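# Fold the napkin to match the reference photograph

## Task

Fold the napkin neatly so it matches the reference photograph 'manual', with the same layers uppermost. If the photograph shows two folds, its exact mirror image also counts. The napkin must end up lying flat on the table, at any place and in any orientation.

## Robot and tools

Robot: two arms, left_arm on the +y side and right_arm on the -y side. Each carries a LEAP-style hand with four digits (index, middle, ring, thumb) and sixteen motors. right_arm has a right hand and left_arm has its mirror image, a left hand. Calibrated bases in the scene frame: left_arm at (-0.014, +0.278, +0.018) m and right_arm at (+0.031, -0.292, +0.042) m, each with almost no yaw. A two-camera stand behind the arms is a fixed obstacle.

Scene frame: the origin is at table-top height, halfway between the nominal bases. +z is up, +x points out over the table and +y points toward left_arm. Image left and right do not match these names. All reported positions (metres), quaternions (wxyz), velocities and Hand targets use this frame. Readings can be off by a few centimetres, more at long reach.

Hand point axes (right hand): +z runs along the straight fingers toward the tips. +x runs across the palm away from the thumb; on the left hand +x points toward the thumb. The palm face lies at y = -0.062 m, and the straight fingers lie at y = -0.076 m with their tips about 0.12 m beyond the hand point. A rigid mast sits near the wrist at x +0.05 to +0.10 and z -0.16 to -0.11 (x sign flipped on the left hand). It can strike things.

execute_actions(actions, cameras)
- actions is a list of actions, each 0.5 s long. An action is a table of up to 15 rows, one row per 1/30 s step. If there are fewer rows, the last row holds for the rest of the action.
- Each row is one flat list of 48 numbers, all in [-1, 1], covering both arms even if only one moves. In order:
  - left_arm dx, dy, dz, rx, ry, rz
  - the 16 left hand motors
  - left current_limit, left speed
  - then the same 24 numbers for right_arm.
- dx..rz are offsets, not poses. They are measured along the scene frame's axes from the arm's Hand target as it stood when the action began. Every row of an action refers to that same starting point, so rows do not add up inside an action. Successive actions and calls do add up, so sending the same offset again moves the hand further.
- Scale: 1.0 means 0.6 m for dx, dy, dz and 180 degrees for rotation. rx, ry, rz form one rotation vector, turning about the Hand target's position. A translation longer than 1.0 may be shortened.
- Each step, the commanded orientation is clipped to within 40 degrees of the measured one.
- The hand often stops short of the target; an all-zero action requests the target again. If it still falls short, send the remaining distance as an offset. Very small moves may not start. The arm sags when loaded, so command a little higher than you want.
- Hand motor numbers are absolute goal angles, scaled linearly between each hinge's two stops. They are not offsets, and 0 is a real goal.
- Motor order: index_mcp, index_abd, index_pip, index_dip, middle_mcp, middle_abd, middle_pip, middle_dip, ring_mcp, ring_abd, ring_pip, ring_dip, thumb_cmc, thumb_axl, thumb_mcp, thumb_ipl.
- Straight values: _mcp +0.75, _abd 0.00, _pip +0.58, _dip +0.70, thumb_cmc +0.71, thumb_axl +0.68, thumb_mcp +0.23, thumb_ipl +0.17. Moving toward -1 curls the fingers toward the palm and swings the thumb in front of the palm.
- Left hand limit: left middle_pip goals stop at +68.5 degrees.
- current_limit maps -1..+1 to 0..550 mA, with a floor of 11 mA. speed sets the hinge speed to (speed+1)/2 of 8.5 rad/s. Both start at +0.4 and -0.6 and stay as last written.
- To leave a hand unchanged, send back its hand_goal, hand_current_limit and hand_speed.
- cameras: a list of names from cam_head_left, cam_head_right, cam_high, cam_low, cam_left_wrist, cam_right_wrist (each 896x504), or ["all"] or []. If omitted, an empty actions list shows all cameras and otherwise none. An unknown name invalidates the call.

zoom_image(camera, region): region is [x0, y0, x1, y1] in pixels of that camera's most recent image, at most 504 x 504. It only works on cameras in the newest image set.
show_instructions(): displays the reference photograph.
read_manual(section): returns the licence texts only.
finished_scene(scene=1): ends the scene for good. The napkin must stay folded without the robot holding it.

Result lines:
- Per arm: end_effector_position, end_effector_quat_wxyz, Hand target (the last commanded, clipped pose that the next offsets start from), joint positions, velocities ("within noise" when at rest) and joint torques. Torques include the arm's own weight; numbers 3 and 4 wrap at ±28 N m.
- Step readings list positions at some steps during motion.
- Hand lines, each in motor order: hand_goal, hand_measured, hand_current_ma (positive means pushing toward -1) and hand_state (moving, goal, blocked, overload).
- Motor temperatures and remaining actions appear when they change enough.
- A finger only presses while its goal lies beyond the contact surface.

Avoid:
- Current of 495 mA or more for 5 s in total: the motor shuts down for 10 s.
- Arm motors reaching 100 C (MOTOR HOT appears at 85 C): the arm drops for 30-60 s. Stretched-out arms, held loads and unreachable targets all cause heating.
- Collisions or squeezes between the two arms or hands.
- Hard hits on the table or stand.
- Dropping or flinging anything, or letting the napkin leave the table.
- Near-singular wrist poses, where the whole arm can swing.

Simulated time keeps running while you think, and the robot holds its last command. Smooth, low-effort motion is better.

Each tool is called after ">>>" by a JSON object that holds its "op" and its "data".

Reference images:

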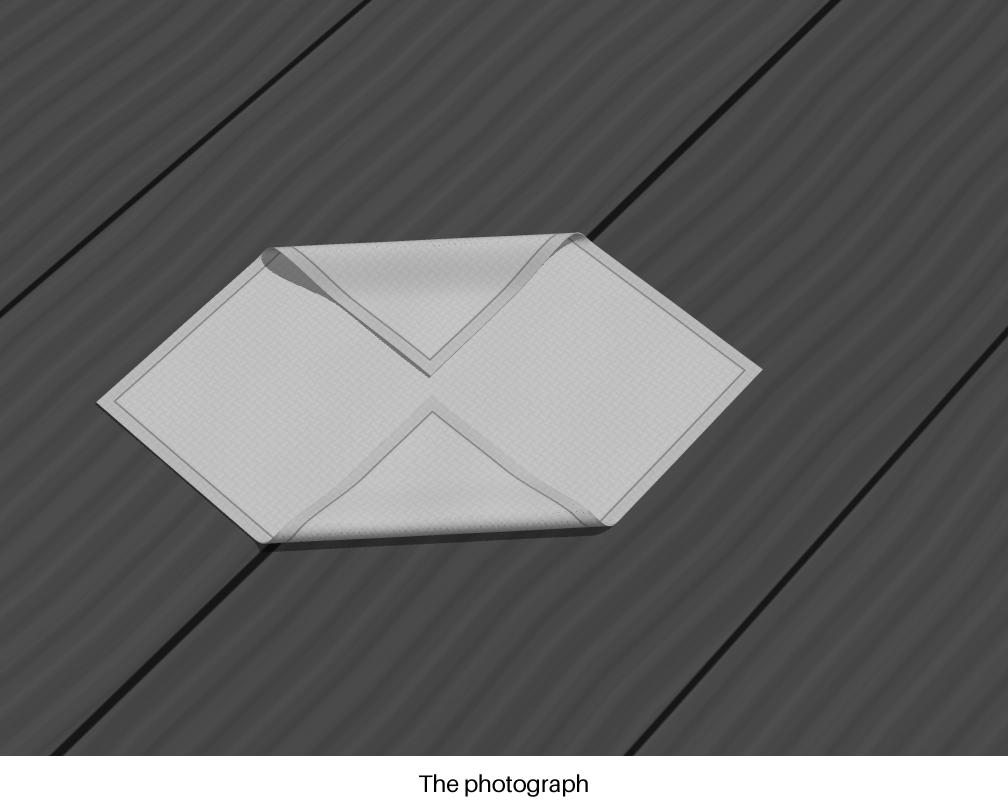

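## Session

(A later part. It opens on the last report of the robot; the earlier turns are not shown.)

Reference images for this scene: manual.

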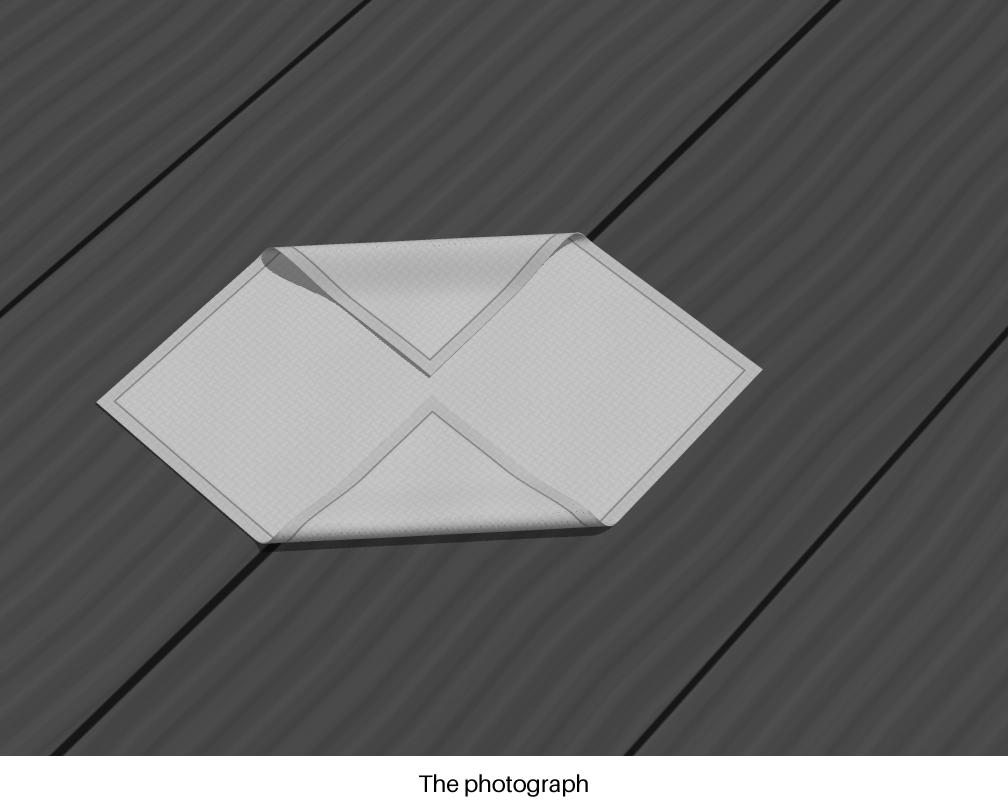

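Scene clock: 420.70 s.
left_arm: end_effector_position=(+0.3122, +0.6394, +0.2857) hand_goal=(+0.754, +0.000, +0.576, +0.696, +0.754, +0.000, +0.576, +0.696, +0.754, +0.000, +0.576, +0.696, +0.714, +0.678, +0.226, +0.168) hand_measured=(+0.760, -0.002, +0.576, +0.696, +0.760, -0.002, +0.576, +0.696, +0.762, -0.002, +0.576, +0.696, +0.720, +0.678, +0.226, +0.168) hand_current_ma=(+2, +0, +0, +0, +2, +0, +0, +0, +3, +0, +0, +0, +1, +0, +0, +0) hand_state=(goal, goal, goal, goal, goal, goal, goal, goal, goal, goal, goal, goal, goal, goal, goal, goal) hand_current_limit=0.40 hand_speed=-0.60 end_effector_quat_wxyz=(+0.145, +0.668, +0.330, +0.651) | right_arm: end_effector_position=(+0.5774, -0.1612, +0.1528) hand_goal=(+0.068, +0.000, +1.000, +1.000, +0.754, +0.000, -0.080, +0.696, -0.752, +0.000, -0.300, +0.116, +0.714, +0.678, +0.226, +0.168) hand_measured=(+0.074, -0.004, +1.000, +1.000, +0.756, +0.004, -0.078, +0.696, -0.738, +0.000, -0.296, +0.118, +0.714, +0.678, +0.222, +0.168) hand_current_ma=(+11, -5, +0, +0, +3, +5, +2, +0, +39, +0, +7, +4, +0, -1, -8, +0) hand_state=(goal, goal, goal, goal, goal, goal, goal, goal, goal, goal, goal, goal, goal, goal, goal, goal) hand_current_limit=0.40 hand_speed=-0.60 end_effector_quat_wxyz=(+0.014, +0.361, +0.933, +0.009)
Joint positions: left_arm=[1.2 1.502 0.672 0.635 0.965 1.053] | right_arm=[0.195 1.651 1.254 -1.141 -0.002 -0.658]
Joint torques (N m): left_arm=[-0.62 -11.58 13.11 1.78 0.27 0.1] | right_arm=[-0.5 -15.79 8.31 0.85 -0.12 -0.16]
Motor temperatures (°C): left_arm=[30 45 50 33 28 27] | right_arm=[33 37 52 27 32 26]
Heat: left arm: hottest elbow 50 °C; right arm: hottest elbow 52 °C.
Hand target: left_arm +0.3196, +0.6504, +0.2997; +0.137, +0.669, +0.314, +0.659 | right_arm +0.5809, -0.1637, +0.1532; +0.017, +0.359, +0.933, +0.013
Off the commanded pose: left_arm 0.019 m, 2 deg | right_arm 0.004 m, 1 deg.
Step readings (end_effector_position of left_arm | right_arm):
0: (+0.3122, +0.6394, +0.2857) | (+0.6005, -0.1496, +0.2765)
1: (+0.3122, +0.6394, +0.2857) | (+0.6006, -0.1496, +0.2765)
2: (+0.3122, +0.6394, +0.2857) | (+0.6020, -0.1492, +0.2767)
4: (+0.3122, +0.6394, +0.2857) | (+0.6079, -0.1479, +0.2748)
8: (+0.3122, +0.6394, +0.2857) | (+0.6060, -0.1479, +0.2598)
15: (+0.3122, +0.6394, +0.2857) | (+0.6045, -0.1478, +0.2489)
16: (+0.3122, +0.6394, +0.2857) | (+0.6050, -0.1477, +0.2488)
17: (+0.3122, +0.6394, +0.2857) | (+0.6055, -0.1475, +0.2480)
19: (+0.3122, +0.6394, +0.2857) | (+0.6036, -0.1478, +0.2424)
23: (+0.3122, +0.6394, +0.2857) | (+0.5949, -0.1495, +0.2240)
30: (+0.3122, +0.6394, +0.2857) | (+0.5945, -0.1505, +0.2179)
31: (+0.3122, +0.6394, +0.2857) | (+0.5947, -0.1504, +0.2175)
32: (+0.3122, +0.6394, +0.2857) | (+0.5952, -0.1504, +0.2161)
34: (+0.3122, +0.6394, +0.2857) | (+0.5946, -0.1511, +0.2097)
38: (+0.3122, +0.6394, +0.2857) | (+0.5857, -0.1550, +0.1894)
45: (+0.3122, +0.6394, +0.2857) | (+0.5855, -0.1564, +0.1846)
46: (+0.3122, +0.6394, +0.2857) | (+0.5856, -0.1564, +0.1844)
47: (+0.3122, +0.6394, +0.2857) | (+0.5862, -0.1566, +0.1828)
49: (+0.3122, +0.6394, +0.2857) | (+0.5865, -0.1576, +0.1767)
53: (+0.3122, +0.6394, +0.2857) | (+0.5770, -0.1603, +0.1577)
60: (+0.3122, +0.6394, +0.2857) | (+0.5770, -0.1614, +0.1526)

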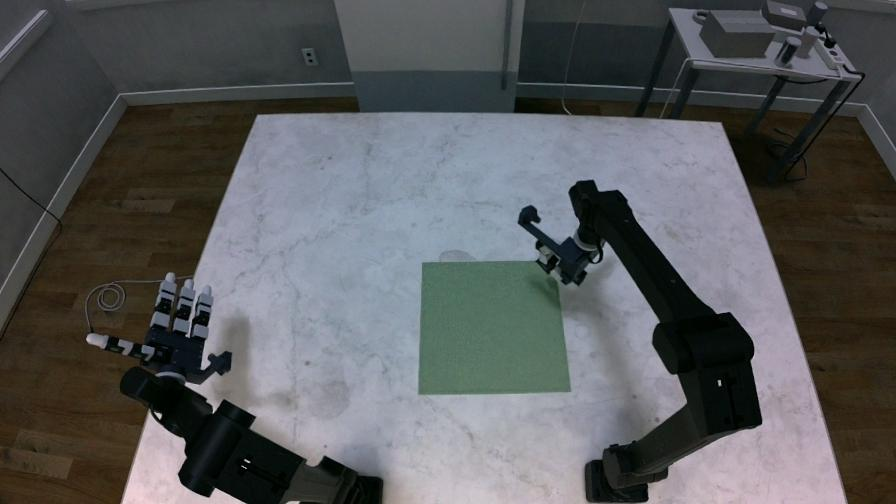

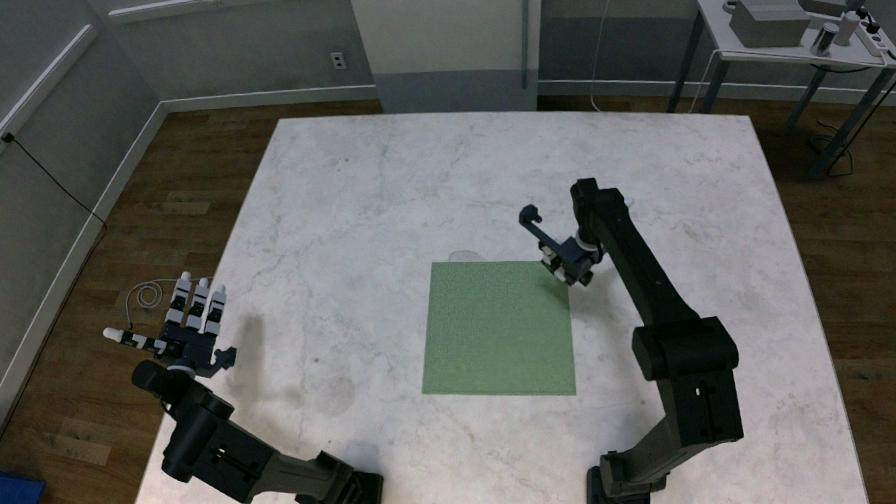

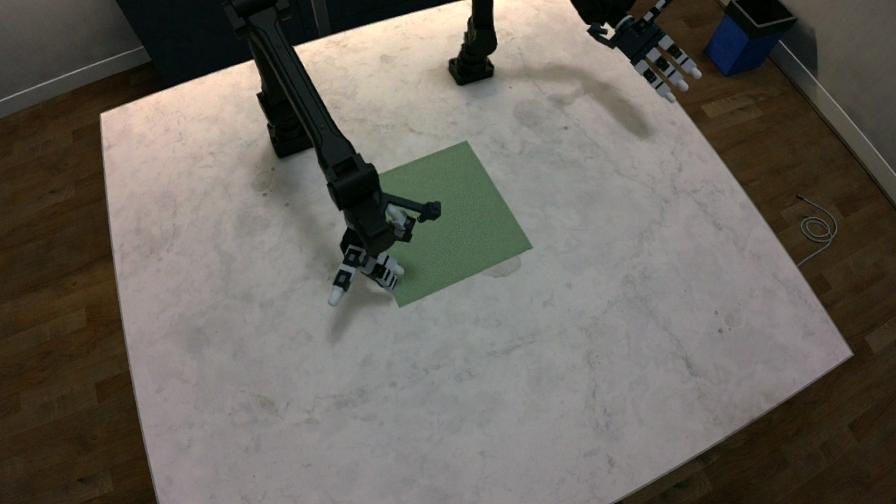

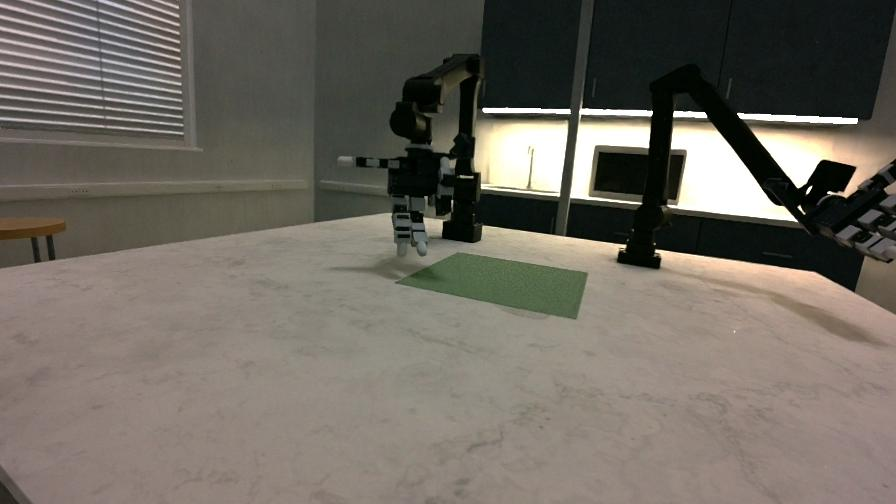

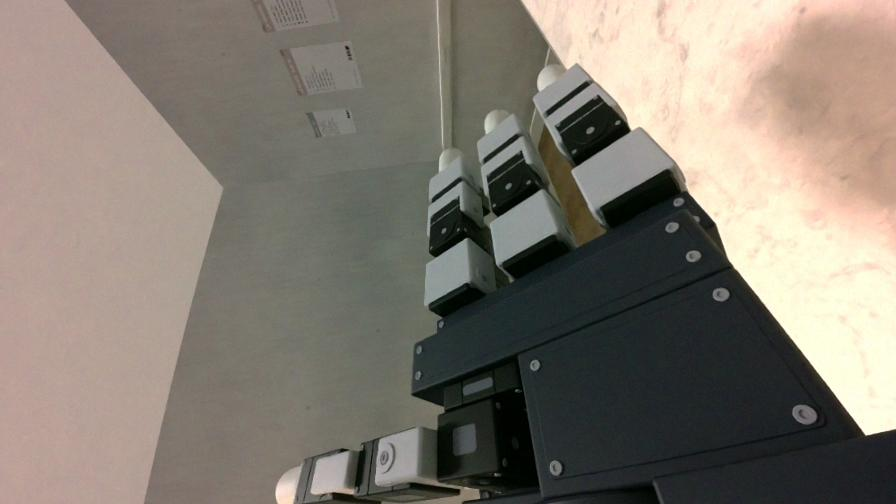

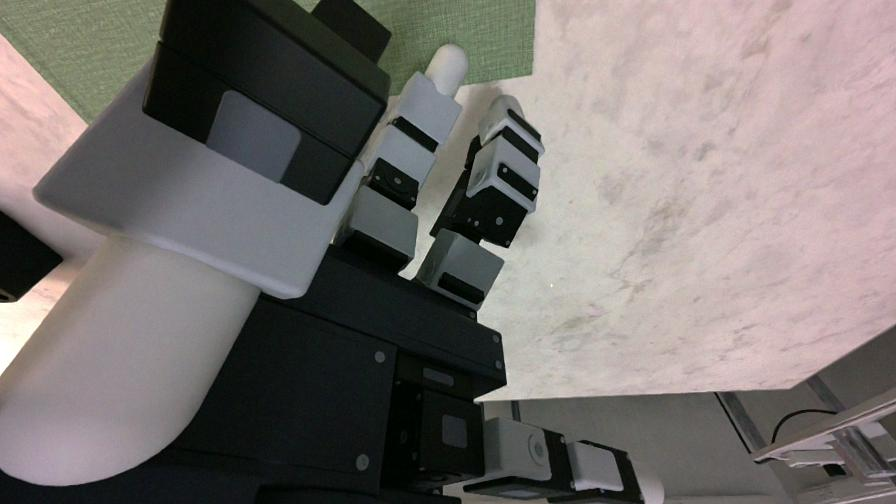

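>>> {"op": "execute_actions", "data": {"actions": [[[0,0,0,0,0,0,0.754,0,0.576,0.696,0.754,0,0.576,0.696,0.754,0,0.576,0.696,0.714,0.678,0.226,0.168,0.4,-0.6,0.0577,-0.0188,-0.02,0,0,0,0.068,0,1,1,0.754,0,-0.08,0.696,1,0,-1,-0.8,0.714,0.678,0.226,0.168,0.4,-0.6]],[[0,0,0,0,0,0,0.754,0,0.576,0.696,0.754,0,0.576,0.696,0.754,0,0.576,0.696,0.714,0.678,0.226,0.168,0.4,-0.6,0,0,-0.043,0,0,0,0.068,0,1,1,0.754,0,-0.08,0.696,1,0,-1,-0.8,0.714,0.678,0.226,0.168,0.4,-0.6]]], "cameras": ["cam_right_wrist","cam_head_left","cam_low"]}}

>>> {"op": "zoom_image", "data": {"camera": "cam_right_wrist", "region": [330, 0, 630, 200]}}

>>> {"op": "zoom_image", "data": {"camera": "cam_low", "region": [330, 180, 530, 320]}}

Scene clock: 476.97 s.
left_arm: end_effector_position=(+0.3122, +0.6394, +0.2857) hand_goal=(+0.754, +0.000, +0.576, +0.696, +0.754, +0.000, +0.576, +0.696, +0.754, +0.000, +0.576, +0.696, +0.714, +0.678, +0.226, +0.168) hand_measured=(+0.760, -0.002, +0.576, +0.696, +0.760, -0.002, +0.576, +0.696, +0.762, -0.002, +0.576, +0.696, +0.720, +0.678, +0.226, +0.168) hand_current_ma=(+2, +0, +0, +0, +2, +0, +0, +0, +3, +0, +0, +0, +1, +0, +0, +0) hand_state=(goal, goal, goal, goal, goal, goal, goal, goal, goal, goal, goal, goal, goal, goal, goal, goal) hand_current_limit=0.40 hand_speed=-0.60 end_effector_quat_wxyz=(+0.145, +0.668, +0.330, +0.651) | right_arm: end_effector_position=(+0.6014, -0.1782, +0.1062) hand_goal=(+0.068, +0.000, +1.000, +1.000, +0.754, +0.000, -0.080, +0.696, +1.000, +0.000, -1.000, -0.800, +0.714, +0.678, +0.226, +0.168) hand_measured=(+0.074, -0.002, +1.000, +1.000, +0.756, +0.004, -0.078, +0.696, +0.978, +0.000, -0.938, -0.720, +0.714, +0.678, +0.222, +0.168) hand_current_ma=(+11, -4, +0, +0, +3, +5, +2, +0, -68, +0, +215, +291, +0, -1, -8, +0) hand_state=(goal, goal, goal, goal, goal, goal, goal, goal, blocked, goal, blocked, blocked, goal, goal, goal, goal) hand_current_limit=0.40 hand_speed=-0.60 end_effector_quat_wxyz=(+0.004, +0.364, +0.931, +0.004)
Joint positions: left_arm=[1.2 1.502 0.672 0.635 0.965 1.053] | right_arm=[0.154 1.763 1.276 -1.073 -0.004 -0.692]
Joint torques (N m): left_arm=[-0.56 -11.63 13.12 1.78 0.27 0.1] | right_arm=[-0.21 -17.44 10.07 0.73 -0.07 -0.12]
Motor temperatures (°C): left_arm=[30 43 53 33 28 27] | right_arm=[33 37 43 27 31 26]
Heat: left arm: hottest elbow 53 °C; right arm: hottest elbow 43 °C.
Hand target: left_arm +0.3196, +0.6504, +0.2997; +0.137, +0.669, +0.314, +0.659 | right_arm +0.6155, -0.1750, +0.1156; +0.017, +0.359, +0.933, +0.013
Off the commanded pose: left_arm 0.019 m, 2 deg | right_arm 0.017 m, 2 deg.
Step readings (end_effector_position of left_arm | right_arm):
0: (+0.3122, +0.6394, +0.2857) | (+0.5774, -0.1612, +0.1528)
1: (+0.3122, +0.6394, +0.2857) | (+0.5774, -0.1613, +0.1528)
2: (+0.3122, +0.6394, +0.2857) | (+0.5776, -0.1618, +0.1519)
4: (+0.3122, +0.6394, +0.2857) | (+0.5793, -0.1638, +0.1477)
8: (+0.3122, +0.6394, +0.2857) | (+0.5866, -0.1737, +0.1283)
15: (+0.3122, +0.6394, +0.2857) | (+0.5878, -0.1803, +0.1120)
16: (+0.3122, +0.6394, +0.2857) | (+0.5883, -0.1802, +0.1125)
17: (+0.3122, +0.6394, +0.2857) | (+0.5898, -0.1799, +0.1131)
19: (+0.3122, +0.6394, +0.2857) | (+0.5937, -0.1793, +0.1139)
23: (+0.3122, +0.6394, +0.2857) | (+0.6000, -0.1784, +0.1123)
30: (+0.3122, +0.6394, +0.2857) | (+0.6012, -0.1783, +0.1062)
Images, in order (width x height): cam_head_left 896x504, cam_low 896x504, cam_right_wrist 896x504.

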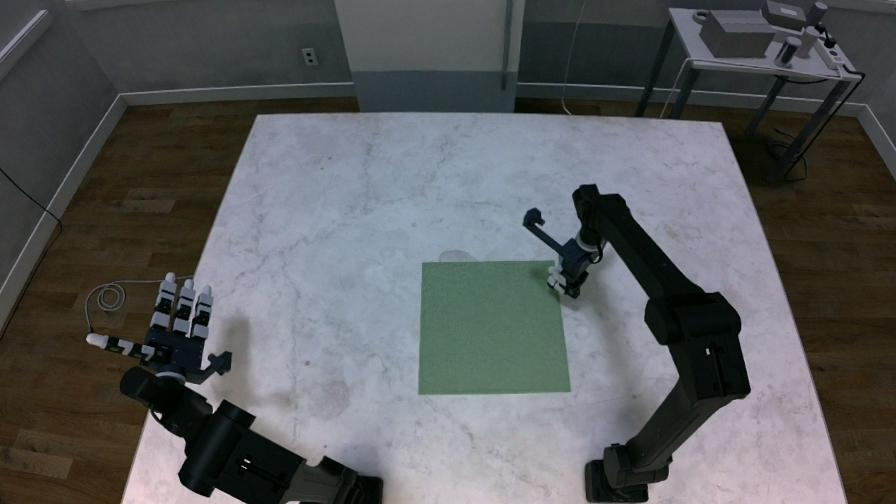

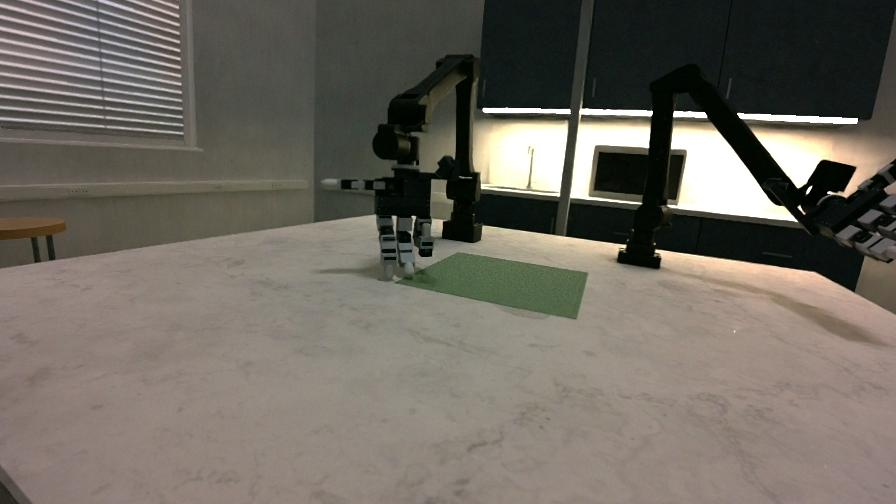

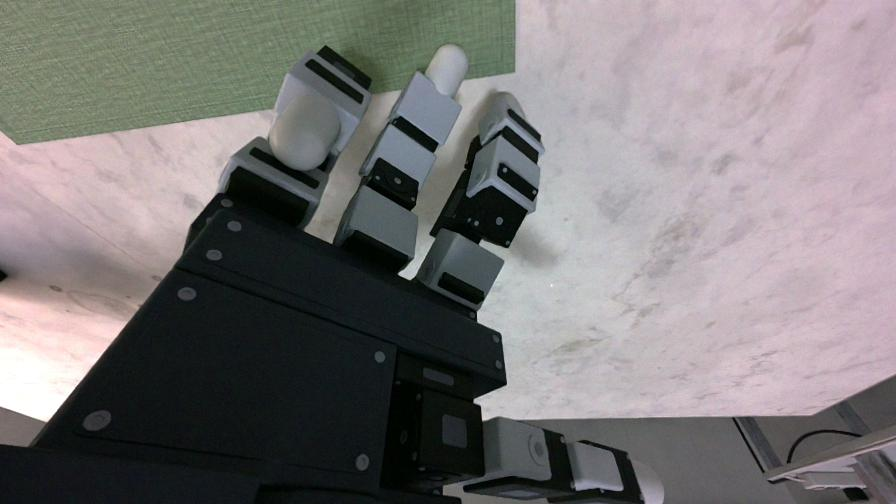

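Scaled by 1.680.

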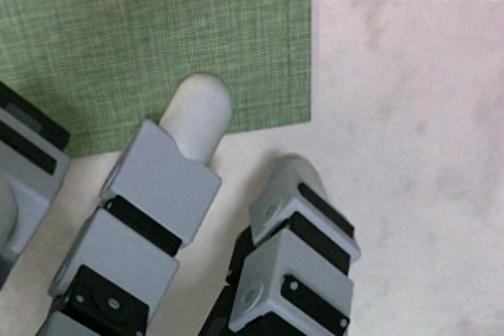

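Scaled by 2.520.

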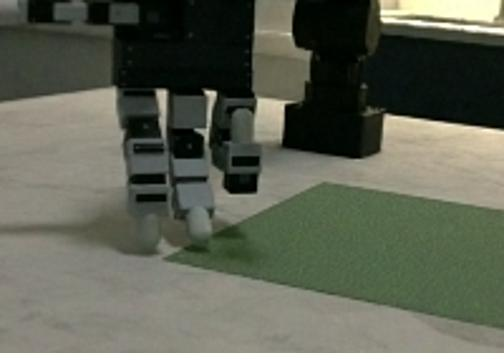

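>>> {"op": "execute_actions", "data": {"actions": [[[0,0,0,0,0,0,0.754,0,0.576,0.696,0.754,0,0.576,0.696,0.754,0,0.576,0.696,0.714,0.678,0.226,0.168,0.4,-0.6,0.0213,0.0132,-0.0067,0,0,0,0.068,0,1,1,0.754,0,-0.08,0.696,0.97,0,-0.9,-0.65,0.714,0.678,0.226,0.168,0.4,-0.6]],[[0,0,0,0,0,0,0.754,0,0.576,0.696,0.754,0,0.576,0.696,0.754,0,0.576,0.696,0.714,0.678,0.226,0.168,0.4,-0.6,0,0,0,0,0,0,0.068,0,1,1,0.754,0,-0.08,0.696,0.97,0,-0.9,-0.65,0.714,0.678,0.226,0.168,0.4,-0.6]]], "cameras": ["cam_right_wrist","cam_low"]}}

>>> {"op": "zoom_image", "data": {"camera": "cam_right_wrist", "region": [330, 0, 630, 200]}}

>>> {"op": "zoom_image", "data": {"camera": "cam_low", "region": [350, 220, 470, 300]}}

Scene clock: 501.93 s.
left_arm: end_effector_position=(+0.3122, +0.6394, +0.2857) hand_goal=(+0.754, +0.000, +0.576, +0.696, +0.754, +0.000, +0.576, +0.696, +0.754, +0.000, +0.576, +0.696, +0.714, +0.678, +0.226, +0.168) hand_measured=(+0.760, -0.002, +0.576, +0.696, +0.760, -0.002, +0.576, +0.696, +0.762, -0.002, +0.576, +0.696, +0.720, +0.678, +0.226, +0.168) hand_current_ma=(+2, +0, +0, +0, +2, +0, +0, +0, +3, +0, +0, +0, +1, +0, +0, +0) hand_state=(goal, goal, goal, goal, goal, goal, goal, goal, goal, goal, goal, goal, goal, goal, goal, goal) hand_current_limit=0.40 hand_speed=-0.60 end_effector_quat_wxyz=(+0.145, +0.668, +0.330, +0.651) | right_arm: end_effector_position=(+0.6070, -0.1756, +0.1020) hand_goal=(+0.068, +0.000, +1.000, +1.000, +0.754, +0.000, -0.080, +0.696, +0.970, +0.000, -0.900, -0.650, +0.714, +0.678, +0.226, +0.168) hand_measured=(+0.076, -0.012, +1.000, +1.000, +0.756, +0.004, -0.078, +0.696, +0.968, +0.000, -0.898, -0.652, +0.714, +0.678, +0.222, +0.168) hand_current_ma=(+20, -23, +0, +0, +2, +5, +2, +0, -4, +0, +2, -4, +0, -1, -9, +0) hand_state=(goal, goal, goal, goal, goal, goal, goal, goal, goal, goal, goal, goal, goal, goal, goal, goal) hand_current_limit=0.40 hand_speed=-0.60 end_effector_quat_wxyz=(+0.002, +0.363, +0.932, +0.003)
Joint positions: left_arm=[1.2 1.502 0.672 0.635 0.965 1.053] | right_arm=[0.157 1.784 1.294 -1.074 -0.003 -0.692]
Joint torques (N m): left_arm=[-0.56 -11.58 13.14 1.8 0.27 0.1] | right_arm=[0.91 -16.15 11.89 0.66 -0.1 -0.04]
Heat: left arm: hottest elbow 54 °C; right arm: hottest elbow 44 °C.
Hand target: left_arm +0.3196, +0.6504, +0.2997; +0.137, +0.669, +0.314, +0.659 | right_arm +0.6282, -0.1671, +0.1115; +0.017, +0.359, +0.933, +0.013
Off the commanded pose: left_arm 0.019 m, 2 deg | right_arm 0.025 m, 2 deg.
Step readings (end_effector_position of left_arm | right_arm):
0: (+0.3122, +0.6394, +0.2857) | (+0.6014, -0.1782, +0.1062)
1: (+0.3122, +0.6394, +0.2857) | (+0.6014, -0.1782, +0.1062)
2: (+0.3122, +0.6394, +0.2857) | (+0.6013, -0.1782, +0.1056)
4: (+0.3122, +0.6394, +0.2857) | (+0.6016, -0.1782, +0.1039)
8: (+0.3122, +0.6394, +0.2857) | (+0.6048, -0.1768, +0.1023)
15: (+0.3122, +0.6394, +0.2857) | (+0.6070, -0.1756, +0.1020)
16: (+0.3122, +0.6394, +0.2857) | (+0.6070, -0.1756, +0.1020)
17: (+0.3122, +0.6394, +0.2857) | (+0.6070, -0.1756, +0.1020)
19: (+0.3122, +0.6394, +0.2857) | (+0.6070, -0.1756, +0.1020)
23: (+0.3122, +0.6394, +0.2857) | (+0.6070, -0.1756, +0.1020)
30: (+0.3122, +0.6394, +0.2857) | (+0.6070, -0.1756, +0.1020)
Images, in order (width x height): cam_low 896x504, cam_right_wrist 896x504.

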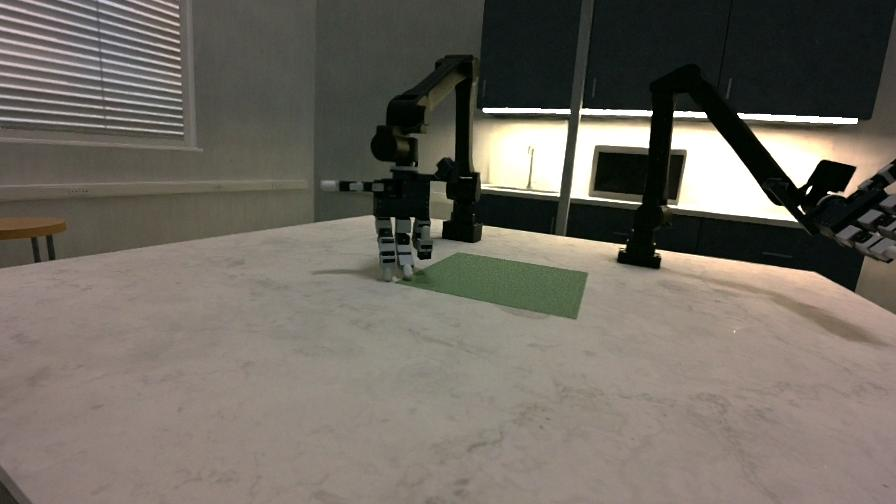

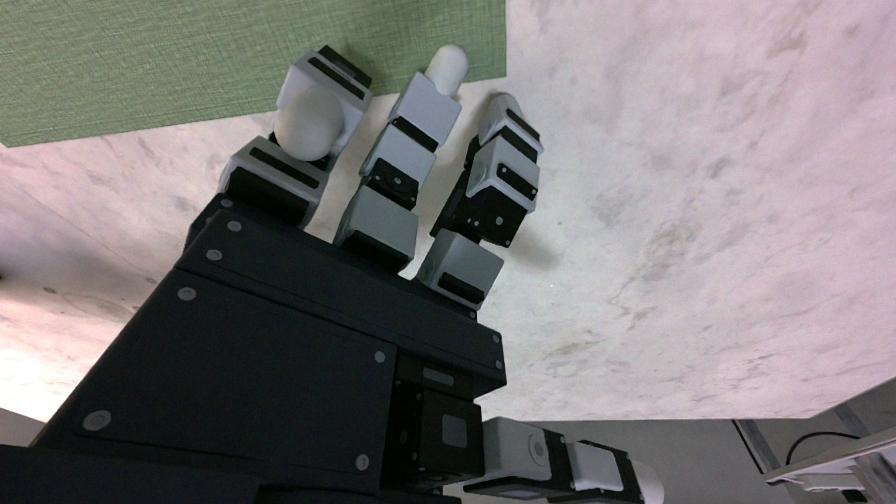

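Scaled by 1.680.

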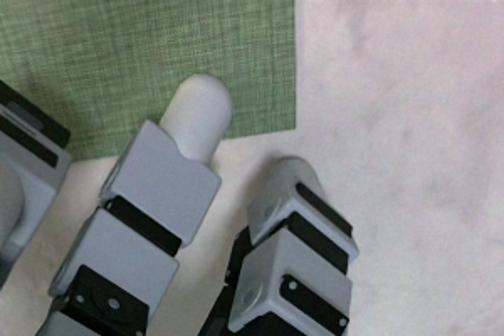

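Scaled by 4.200.

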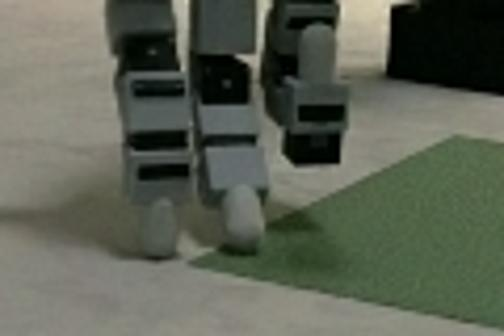

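>>> {"op": "execute_actions", "data": {"actions": [[[0,0,0,0,0,0,0.754,0,0.576,0.696,0.754,0,0.576,0.696,0.754,0,0.576,0.696,0.714,0.678,0.226,0.168,0.4,-0.6,0,0.0043,0.018,0,0,0,0.068,0,1,1,0.754,0,-0.08,0.696,0.97,0,-0.9,-0.65,0.714,0.678,0.226,0.168,0.4,-0.6]]], "cameras": ["cam_right_wrist"]}}

>>> {"op": "zoom_image", "data": {"camera": "cam_right_wrist", "region": [330, 0, 630, 200]}}

Scene clock: 511.27 s.
left_arm: end_effector_position=(+0.3122, +0.6394, +0.2857) hand_goal=(+0.754, +0.000, +0.576, +0.696, +0.754, +0.000, +0.576, +0.696, +0.754, +0.000, +0.576, +0.696, +0.714, +0.678, +0.226, +0.168) hand_measured=(+0.760, -0.002, +0.576, +0.696, +0.760, -0.002, +0.576, +0.696, +0.762, -0.002, +0.576, +0.696, +0.720, +0.678, +0.226, +0.168) hand_current_ma=(+2, +0, +0, +0, +2, +0, +0, +0, +3, +0, +0, +0, +1, +0, +0, +0) hand_state=(goal, goal, goal, goal, goal, goal, goal, goal, goal, goal, goal, goal, goal, goal, goal, goal) hand_current_limit=0.40 hand_speed=-0.60 end_effector_quat_wxyz=(+0.145, +0.668, +0.330, +0.651) | right_arm: end_effector_position=(+0.6083, -0.1714, +0.1053) hand_goal=(+0.068, +0.000, +1.000, +1.000, +0.754, +0.000, -0.080, +0.696, +0.970, +0.000, -0.900, -0.650, +0.714, +0.678, +0.226, +0.168) hand_measured=(+0.076, -0.004, +1.000, +1.000, +0.756, +0.004, -0.078, +0.696, +0.968, +0.000, -0.898, -0.652, +0.714, +0.678, +0.222, +0.168) hand_current_ma=(+21, -5, +0, +0, +2, +5, +2, +0, -4, +0, +2, -4, +0, -1, -9, +0) hand_state=(goal, goal, goal, goal, goal, goal, goal, goal, goal, goal, goal, goal, goal, goal, goal, goal) hand_current_limit=0.40 hand_speed=-0.60 end_effector_quat_wxyz=(+0.002, +0.360, +0.933, +0.003)
Joint positions: left_arm=[1.2 1.502 0.672 0.635 0.965 1.053] | right_arm=[0.164 1.785 1.306 -1.085 -0.003 -0.692]
Joint torques (N m): left_arm=[-0.67 -11.63 13.14 1.77 0.27 0.1] | right_arm=[0.44 -17.79 12.27 -0.02 -0.08 0.02]
Heat: left arm: hottest elbow 54 °C; right arm: hottest elbow 43 °C.
Hand target: left_arm +0.3196, +0.6504, +0.2997; +0.137, +0.669, +0.314, +0.659 | right_arm +0.6282, -0.1645, +0.1222; +0.017, +0.359, +0.933, +0.013
Off the commanded pose: left_arm 0.019 m, 2 deg | right_arm 0.027 m, 2 deg.
Step readings (end_effector_position of left_arm | right_arm):
0: (+0.3122, +0.6394, +0.2857) | (+0.6070, -0.1756, +0.1020)
1: (+0.3122, +0.6394, +0.2857) | (+0.6070, -0.1756, +0.1020)
2: (+0.3122, +0.6394, +0.2857) | (+0.6071, -0.1756, +0.1022)
4: (+0.3122, +0.6394, +0.2857) | (+0.6075, -0.1753, +0.1028)
8: (+0.3122, +0.6394, +0.2857) | (+0.6083, -0.1731, +0.1043)
15: (+0.3122, +0.6394, +0.2857) | (+0.6086, -0.1716, +0.1054)
Images, in order (width x height): cam_right_wrist 896x504.

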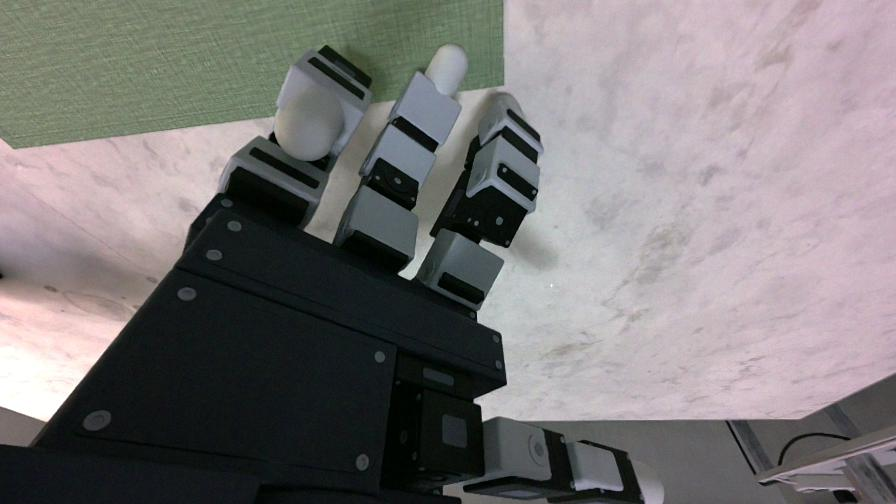

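Scaled by 1.680.

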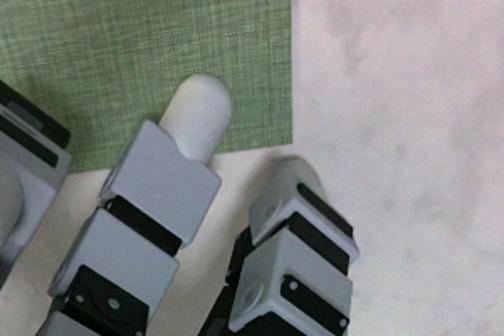

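>>> {"op": "execute_actions", "data": {"actions": [[[0,0,0,0,0,0,0.754,0,0.576,0.696,0.754,0,0.576,0.696,0.754,0,0.576,0.696,0.714,0.678,0.226,0.168,0.4,-0.6,0.018,0.006,0.005,0,0,0,0.068,0,1,1,0.754,0,-0.08,0.696,0.97,0,-0.9,-0.65,0.714,0.678,0.226,0.168,0.4,-0.6]]], "cameras": ["cam_right_wrist"]}}

>>> {"op": "zoom_image", "data": {"camera": "cam_right_wrist", "region": [330, 0, 630, 200]}}

Scene clock: 523.30 s.
left_arm: end_effector_position=(+0.3122, +0.6394, +0.2857) hand_goal=(+0.754, +0.000, +0.576, +0.696, +0.754, +0.000, +0.576, +0.696, +0.754, +0.000, +0.576, +0.696, +0.714, +0.678, +0.226, +0.168) hand_measured=(+0.760, -0.002, +0.576, +0.696, +0.760, -0.002, +0.576, +0.696, +0.762, -0.002, +0.576, +0.696, +0.720, +0.678, +0.226, +0.168) hand_current_ma=(+2, +0, +0, +0, +2, +0, +0, +0, +3, +0, +0, +0, +1, +0, +0, +0) hand_state=(goal, goal, goal, goal, goal, goal, goal, goal, goal, goal, goal, goal, goal, goal, goal, goal) hand_current_limit=0.40 hand_speed=-0.60 end_effector_quat_wxyz=(+0.145, +0.668, +0.330, +0.651) | right_arm: end_effector_position=(+0.6194, -0.1684, +0.1091) hand_goal=(+0.068, +0.000, +1.000, +1.000, +0.754, +0.000, -0.080, +0.696, +0.970, +0.000, -0.900, -0.650, +0.714, +0.678, +0.226, +0.168) hand_measured=(+0.076, -0.004, +1.000, +1.000, +0.756, +0.004, -0.078, +0.696, +0.968, +0.000, -0.898, -0.652, +0.714, +0.678, +0.222, +0.168) hand_current_ma=(+21, -5, +0, +0, +2, +5, +2, +0, -4, +0, +2, -4, +0, -1, -9, +0) hand_state=(goal, goal, goal, goal, goal, goal, goal, goal, goal, goal, goal, goal, goal, goal, goal, goal) hand_current_limit=0.40 hand_speed=-0.60 end_effector_quat_wxyz=(+0.003, +0.359, +0.933, +0.003)
Joint positions: left_arm=[1.2 1.502 0.672 0.635 0.965 1.053] | right_arm=[0.166 1.807 1.347 -1.103 -0.003 -0.69]
Joint torques (N m): left_arm=[-0.62 -11.69 13.12 1.77 0.27 0.09] | right_arm=[0.62 -17.85 12.19 0.09 -0.12 0.02]
Heat: left arm: hottest elbow 54 °C; right arm: hottest elbow 43 °C.
Hand target: left_arm +0.3196, +0.6504, +0.2997; +0.137, +0.669, +0.314, +0.659 | right_arm +0.6391, -0.1609, +0.1254; +0.017, +0.359, +0.933, +0.013
Off the commanded pose: left_arm 0.019 m, 2 deg | right_arm 0.026 m, 2 deg.
Step readings (end_effector_position of left_arm | right_arm):
0: (+0.3122, +0.6394, +0.2857) | (+0.6083, -0.1714, +0.1053)
1: (+0.3122, +0.6394, +0.2857) | (+0.6085, -0.1714, +0.1055)
2: (+0.3122, +0.6394, +0.2857) | (+0.6086, -0.1714, +0.1056)
4: (+0.3122, +0.6394, +0.2857) | (+0.6107, -0.1706, +0.1064)
8: (+0.3122, +0.6394, +0.2857) | (+0.6182, -0.1687, +0.1093)
15: (+0.3122, +0.6394, +0.2857) | (+0.6198, -0.1683, +0.1101)
Images, in order (width x height): cam_right_wrist 896x504.

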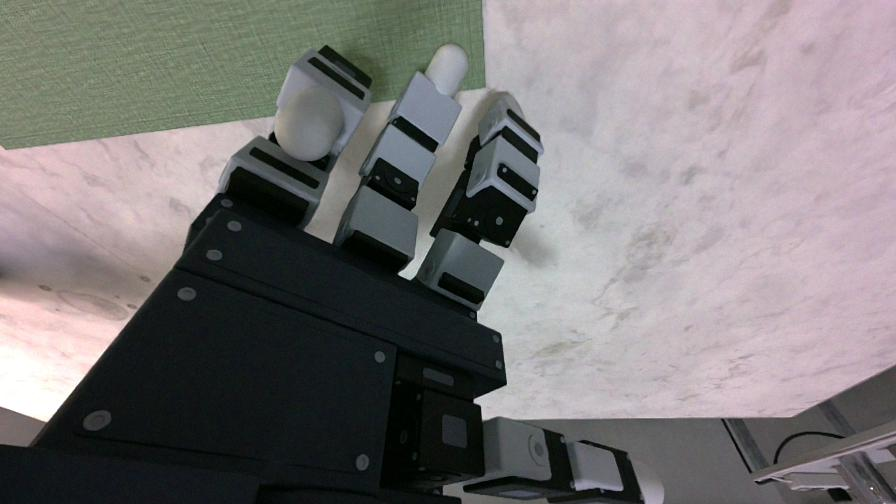

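Scaled by 1.680.

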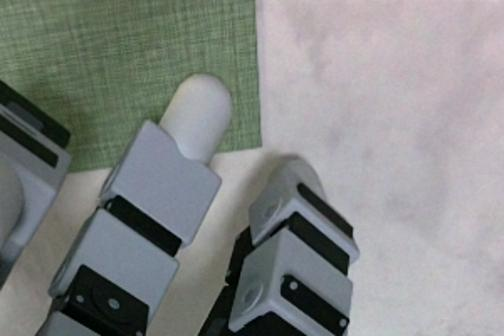

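>>> {"op": "execute_actions", "data": {"actions": [[[0,0,0,0,0,0,0.754,0,0.576,0.696,0.754,0,0.576,0.696,0.754,0,0.576,0.696,0.714,0.678,0.226,0.168,0.4,-0.6,-0.003,0,-0.013,0,0,0,0.068,0,1,1,0.754,0,-0.08,0.696,0.97,0,-0.9,-0.65,0.714,0.678,0.226,0.168,0.4,-0.6]],[[0,0,0,0,0,0,0.754,0,0.576,0.696,0.754,0,0.576,0.696,0.754,0,0.576,0.696,0.714,0.678,0.226,0.168,0.4,-0.6,0,0,-0.013,0,0,0,0.068,0,1,1,0.754,0,-0.08,0.696,0.97,0,-0.9,-0.65,0.714,0.678,0.226,0.168,0.4,-0.6]]], "cameras": ["cam_right_wrist","cam_low"]}}

>>> {"op": "zoom_image", "data": {"camera": "cam_right_wrist", "region": [330, 0, 630, 200]}}

>>> {"op": "zoom_image", "data": {"camera": "cam_low", "region": [350, 220, 470, 300]}}

Scene clock: 537.37 s.
left_arm: end_effector_position=(+0.3122, +0.6394, +0.2857) hand_goal=(+0.754, +0.000, +0.576, +0.696, +0.754, +0.000, +0.576, +0.696, +0.754, +0.000, +0.576, +0.696, +0.714, +0.678, +0.226, +0.168) hand_measured=(+0.760, -0.002, +0.576, +0.696, +0.760, -0.002, +0.576, +0.696, +0.762, -0.002, +0.576, +0.696, +0.720, +0.678, +0.226, +0.168) hand_current_ma=(+2, +0, +0, +0, +2, +0, +0, +0, +3, +0, +0, +0, +1, +0, +0, +0) hand_state=(goal, goal, goal, goal, goal, goal, goal, goal, goal, goal, goal, goal, goal, goal, goal, goal) hand_current_limit=0.40 hand_speed=-0.60 end_effector_quat_wxyz=(+0.145, +0.668, +0.330, +0.651) | right_arm: end_effector_position=(+0.6231, -0.1676, +0.1025) hand_goal=(+0.068, +0.000, +1.000, +1.000, +0.754, +0.000, -0.080, +0.696, +0.970, +0.000, -0.900, -0.650, +0.714, +0.678, +0.226, +0.168) hand_measured=(+0.076, -0.004, +1.000, +1.000, +0.756, +0.004, -0.078, +0.696, +0.968, +0.000, -0.898, -0.652, +0.714, +0.678, +0.222, +0.168) hand_current_ma=(+17, -6, +0, +0, +2, +5, +2, +0, -4, +0, +2, -4, +0, -1, -9, +0) hand_state=(goal, goal, goal, goal, goal, goal, goal, goal, goal, goal, goal, goal, goal, goal, goal, goal) hand_current_limit=0.40 hand_speed=-0.60 end_effector_quat_wxyz=(+0.005, +0.359, +0.933, +0.005)
Joint positions: left_arm=[1.2 1.502 0.672 0.635 0.965 1.053] | right_arm=[0.167 1.821 1.347 -1.084 -0.003 -0.69]
Joint torques (N m): left_arm=[-0.62 -11.63 13.12 1.77 0.28 0.1] | right_arm=[0.56 -18.2 10.21 0.9 -0.09 0.05]
Motor temperatures (°C): left_arm=[30 42 55 32 28 27] | right_arm=[32 37 45 27 31 26]
Heat: left arm: hottest elbow 55 °C; right arm: hottest elbow 45 °C.
Hand target: left_arm +0.3196, +0.6504, +0.2997; +0.137, +0.669, +0.314, +0.659 | right_arm +0.6373, -0.1609, +0.1097; +0.018, +0.359, +0.933, +0.013
Off the commanded pose: left_arm 0.019 m, 2 deg | right_arm 0.017 m, 2 deg.
Step readings (end_effector_position of left_arm | right_arm):
0: (+0.3122, +0.6394, +0.2857) | (+0.6194, -0.1684, +0.1089)
1: (+0.3122, +0.6394, +0.2857) | (+0.6194, -0.1684, +0.1089)
2: (+0.3122, +0.6394, +0.2857) | (+0.6194, -0.1684, +0.1089)
4: (+0.3122, +0.6394, +0.2857) | (+0.6193, -0.1681, +0.1084)
8: (+0.3122, +0.6394, +0.2857) | (+0.6191, -0.1682, +0.1069)
15: (+0.3122, +0.6394, +0.2857) | (+0.6193, -0.1681, +0.1057)
16: (+0.3122, +0.6394, +0.2857) | (+0.6194, -0.1681, +0.1057)
17: (+0.3122, +0.6394, +0.2857) | (+0.6198, -0.1681, +0.1056)
19: (+0.3122, +0.6394, +0.2857) | (+0.6211, -0.1679, +0.1056)
23: (+0.3122, +0.6394, +0.2857) | (+0.6230, -0.1676, +0.1037)
30: (+0.3122, +0.6394, +0.2857) | (+0.6231, -0.1676, +0.1025)
Images, in order (width x height): cam_low 896x504, cam_right_wrist 896x504.

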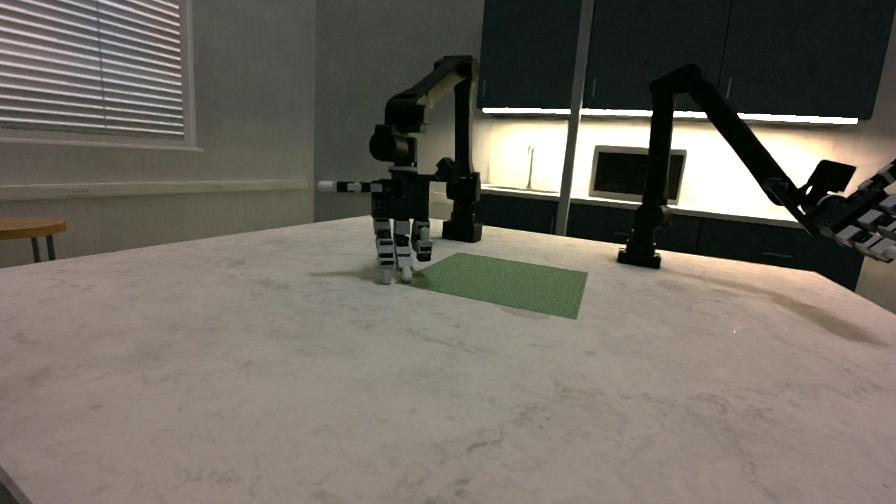

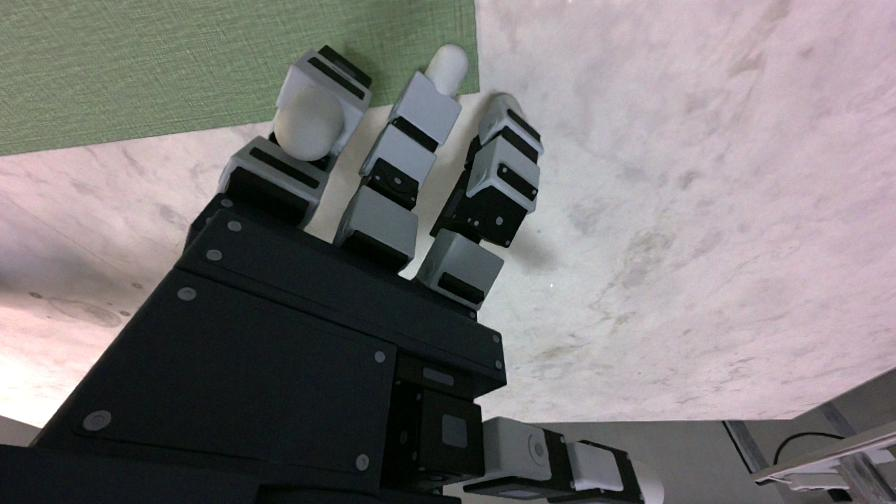

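Scaled by 1.680.

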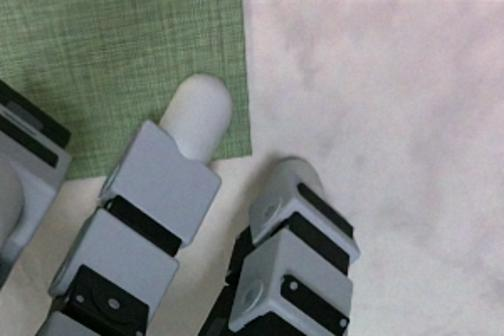

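Scaled by 4.200.

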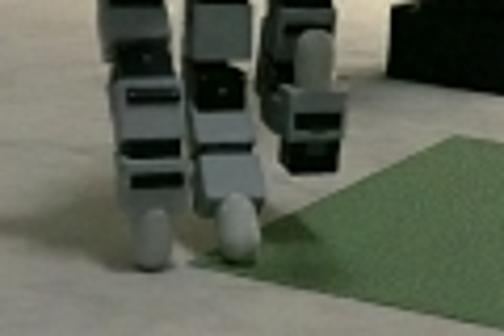

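>>> {"op": "execute_actions", "data": {"actions": [[[0,0,0,0,0,0,0.754,0,0.576,0.696,0.754,0,0.576,0.696,0.754,0,0.576,0.696,0.714,0.678,0.226,0.168,0.4,-0.6,-0.016,-0.004,-0.006,0,0,0,0.068,0,1,1,0.754,0,-0.08,0.696,0.97,0,-0.9,-0.65,0.714,0.678,0.226,0.168,0.4,-0.6]],[[0,0,0,0,0,0,0.754,0,0.576,0.696,0.754,0,0.576,0.696,0.754,0,0.576,0.696,0.714,0.678,0.226,0.168,0.4,-0.6,0,0,-0.006,0,0,0,0.068,0,1,1,0.754,0,-0.08,0.696,0.97,0,-0.9,-0.65,0.714,0.678,0.226,0.168,0.4,-0.6]]], "cameras": ["cam_right_wrist"]}}

>>> {"op": "zoom_image", "data": {"camera": "cam_right_wrist", "region": [330, 0, 630, 200]}}

Scene clock: 550.27 s.
left_arm: end_effector_position=(+0.3122, +0.6394, +0.2857) hand_goal=(+0.754, +0.000, +0.576, +0.696, +0.754, +0.000, +0.576, +0.696, +0.754, +0.000, +0.576, +0.696, +0.714, +0.678, +0.226, +0.168) hand_measured=(+0.760, -0.002, +0.576, +0.696, +0.760, -0.002, +0.576, +0.696, +0.762, -0.002, +0.576, +0.696, +0.720, +0.678, +0.226, +0.168) hand_current_ma=(+2, +0, +0, +0, +2, +0, +0, +0, +3, +0, +0, +0, +1, +0, +0, +0) hand_state=(goal, goal, goal, goal, goal, goal, goal, goal, goal, goal, goal, goal, goal, goal, goal, goal) hand_current_limit=0.40 hand_speed=-0.60 end_effector_quat_wxyz=(+0.145, +0.668, +0.330, +0.651) | right_arm: end_effector_position=(+0.6241, -0.1675, +0.1025) hand_goal=(+0.068, +0.000, +1.000, +1.000, +0.754, +0.000, -0.080, +0.696, +0.970, +0.000, -0.900, -0.650, +0.714, +0.678, +0.226, +0.168) hand_measured=(+0.082, -0.018, +1.000, +1.000, +0.756, +0.004, -0.078, +0.696, +0.968, +0.000, -0.898, -0.652, +0.714, +0.678, +0.222, +0.168) hand_current_ma=(+39, -39, +0, +0, +2, +5, +2, +0, -4, +0, +2, -4, +0, -1, -9, +0) hand_state=(goal, goal, goal, goal, goal, goal, goal, goal, goal, goal, goal, goal, goal, goal, goal, goal) hand_current_limit=0.40 hand_speed=-0.60 end_effector_quat_wxyz=(+0.009, +0.359, +0.933, +0.007)
Joint positions: left_arm=[1.2 1.502 0.672 0.635 0.965 1.053] | right_arm=[0.167 1.819 1.342 -1.073 -0.003 -0.69]
Joint torques (N m): left_arm=[-0.62 -11.63 13.12 1.77 0.28 0.1] | right_arm=[0.73 -18.67 7.16 1.28 -0.09 0]
Motor temperatures (°C): left_arm=[30 42 55 32 28 27] | right_arm=[32 37 45 27 31 26]
Heat: left arm: hottest elbow 55 °C; right arm: hottest elbow 45 °C.
Hand target: left_arm +0.3196, +0.6504, +0.2997; +0.137, +0.669, +0.314, +0.659 | right_arm +0.6276, -0.1633, +0.1025; +0.017, +0.359, +0.933, +0.013
Off the commanded pose: left_arm 0.019 m, 2 deg | right_arm 0.006 m, 1 deg.
Step readings (end_effector_position of left_arm | right_arm):
0: (+0.3122, +0.6394, +0.2857) | (+0.6231, -0.1676, +0.1025)
1: (+0.3122, +0.6394, +0.2857) | (+0.6231, -0.1676, +0.1025)
2: (+0.3122, +0.6394, +0.2857) | (+0.6233, -0.1676, +0.1025)
4: (+0.3122, +0.6394, +0.2857) | (+0.6237, -0.1675, +0.1026)
8: (+0.3122, +0.6394, +0.2857) | (+0.6243, -0.1674, +0.1029)
15: (+0.3122, +0.6394, +0.2857) | (+0.6245, -0.1674, +0.1029)
16: (+0.3122, +0.6394, +0.2857) | (+0.6243, -0.1674, +0.1028)
17: (+0.3122, +0.6394, +0.2857) | (+0.6243, -0.1674, +0.1025)
19: (+0.3122, +0.6394, +0.2857) | (+0.6243, -0.1674, +0.1025)
23: (+0.3122, +0.6394, +0.2857) | (+0.6240, -0.1675, +0.1023)
30: (+0.3122, +0.6394, +0.2857) | (+0.6241, -0.1675, +0.1025)
Images, in order (width x height): cam_right_wrist 896x504.

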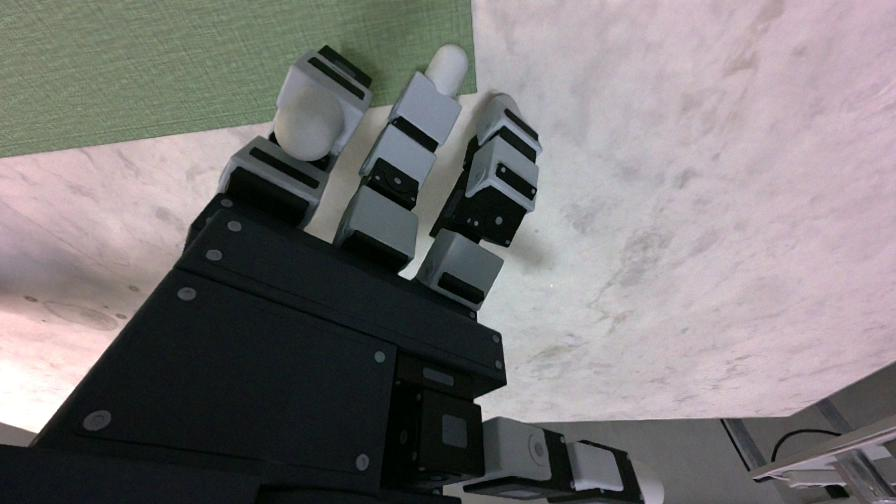

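Scaled by 1.680.

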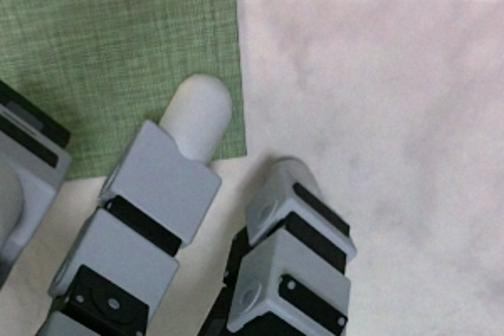

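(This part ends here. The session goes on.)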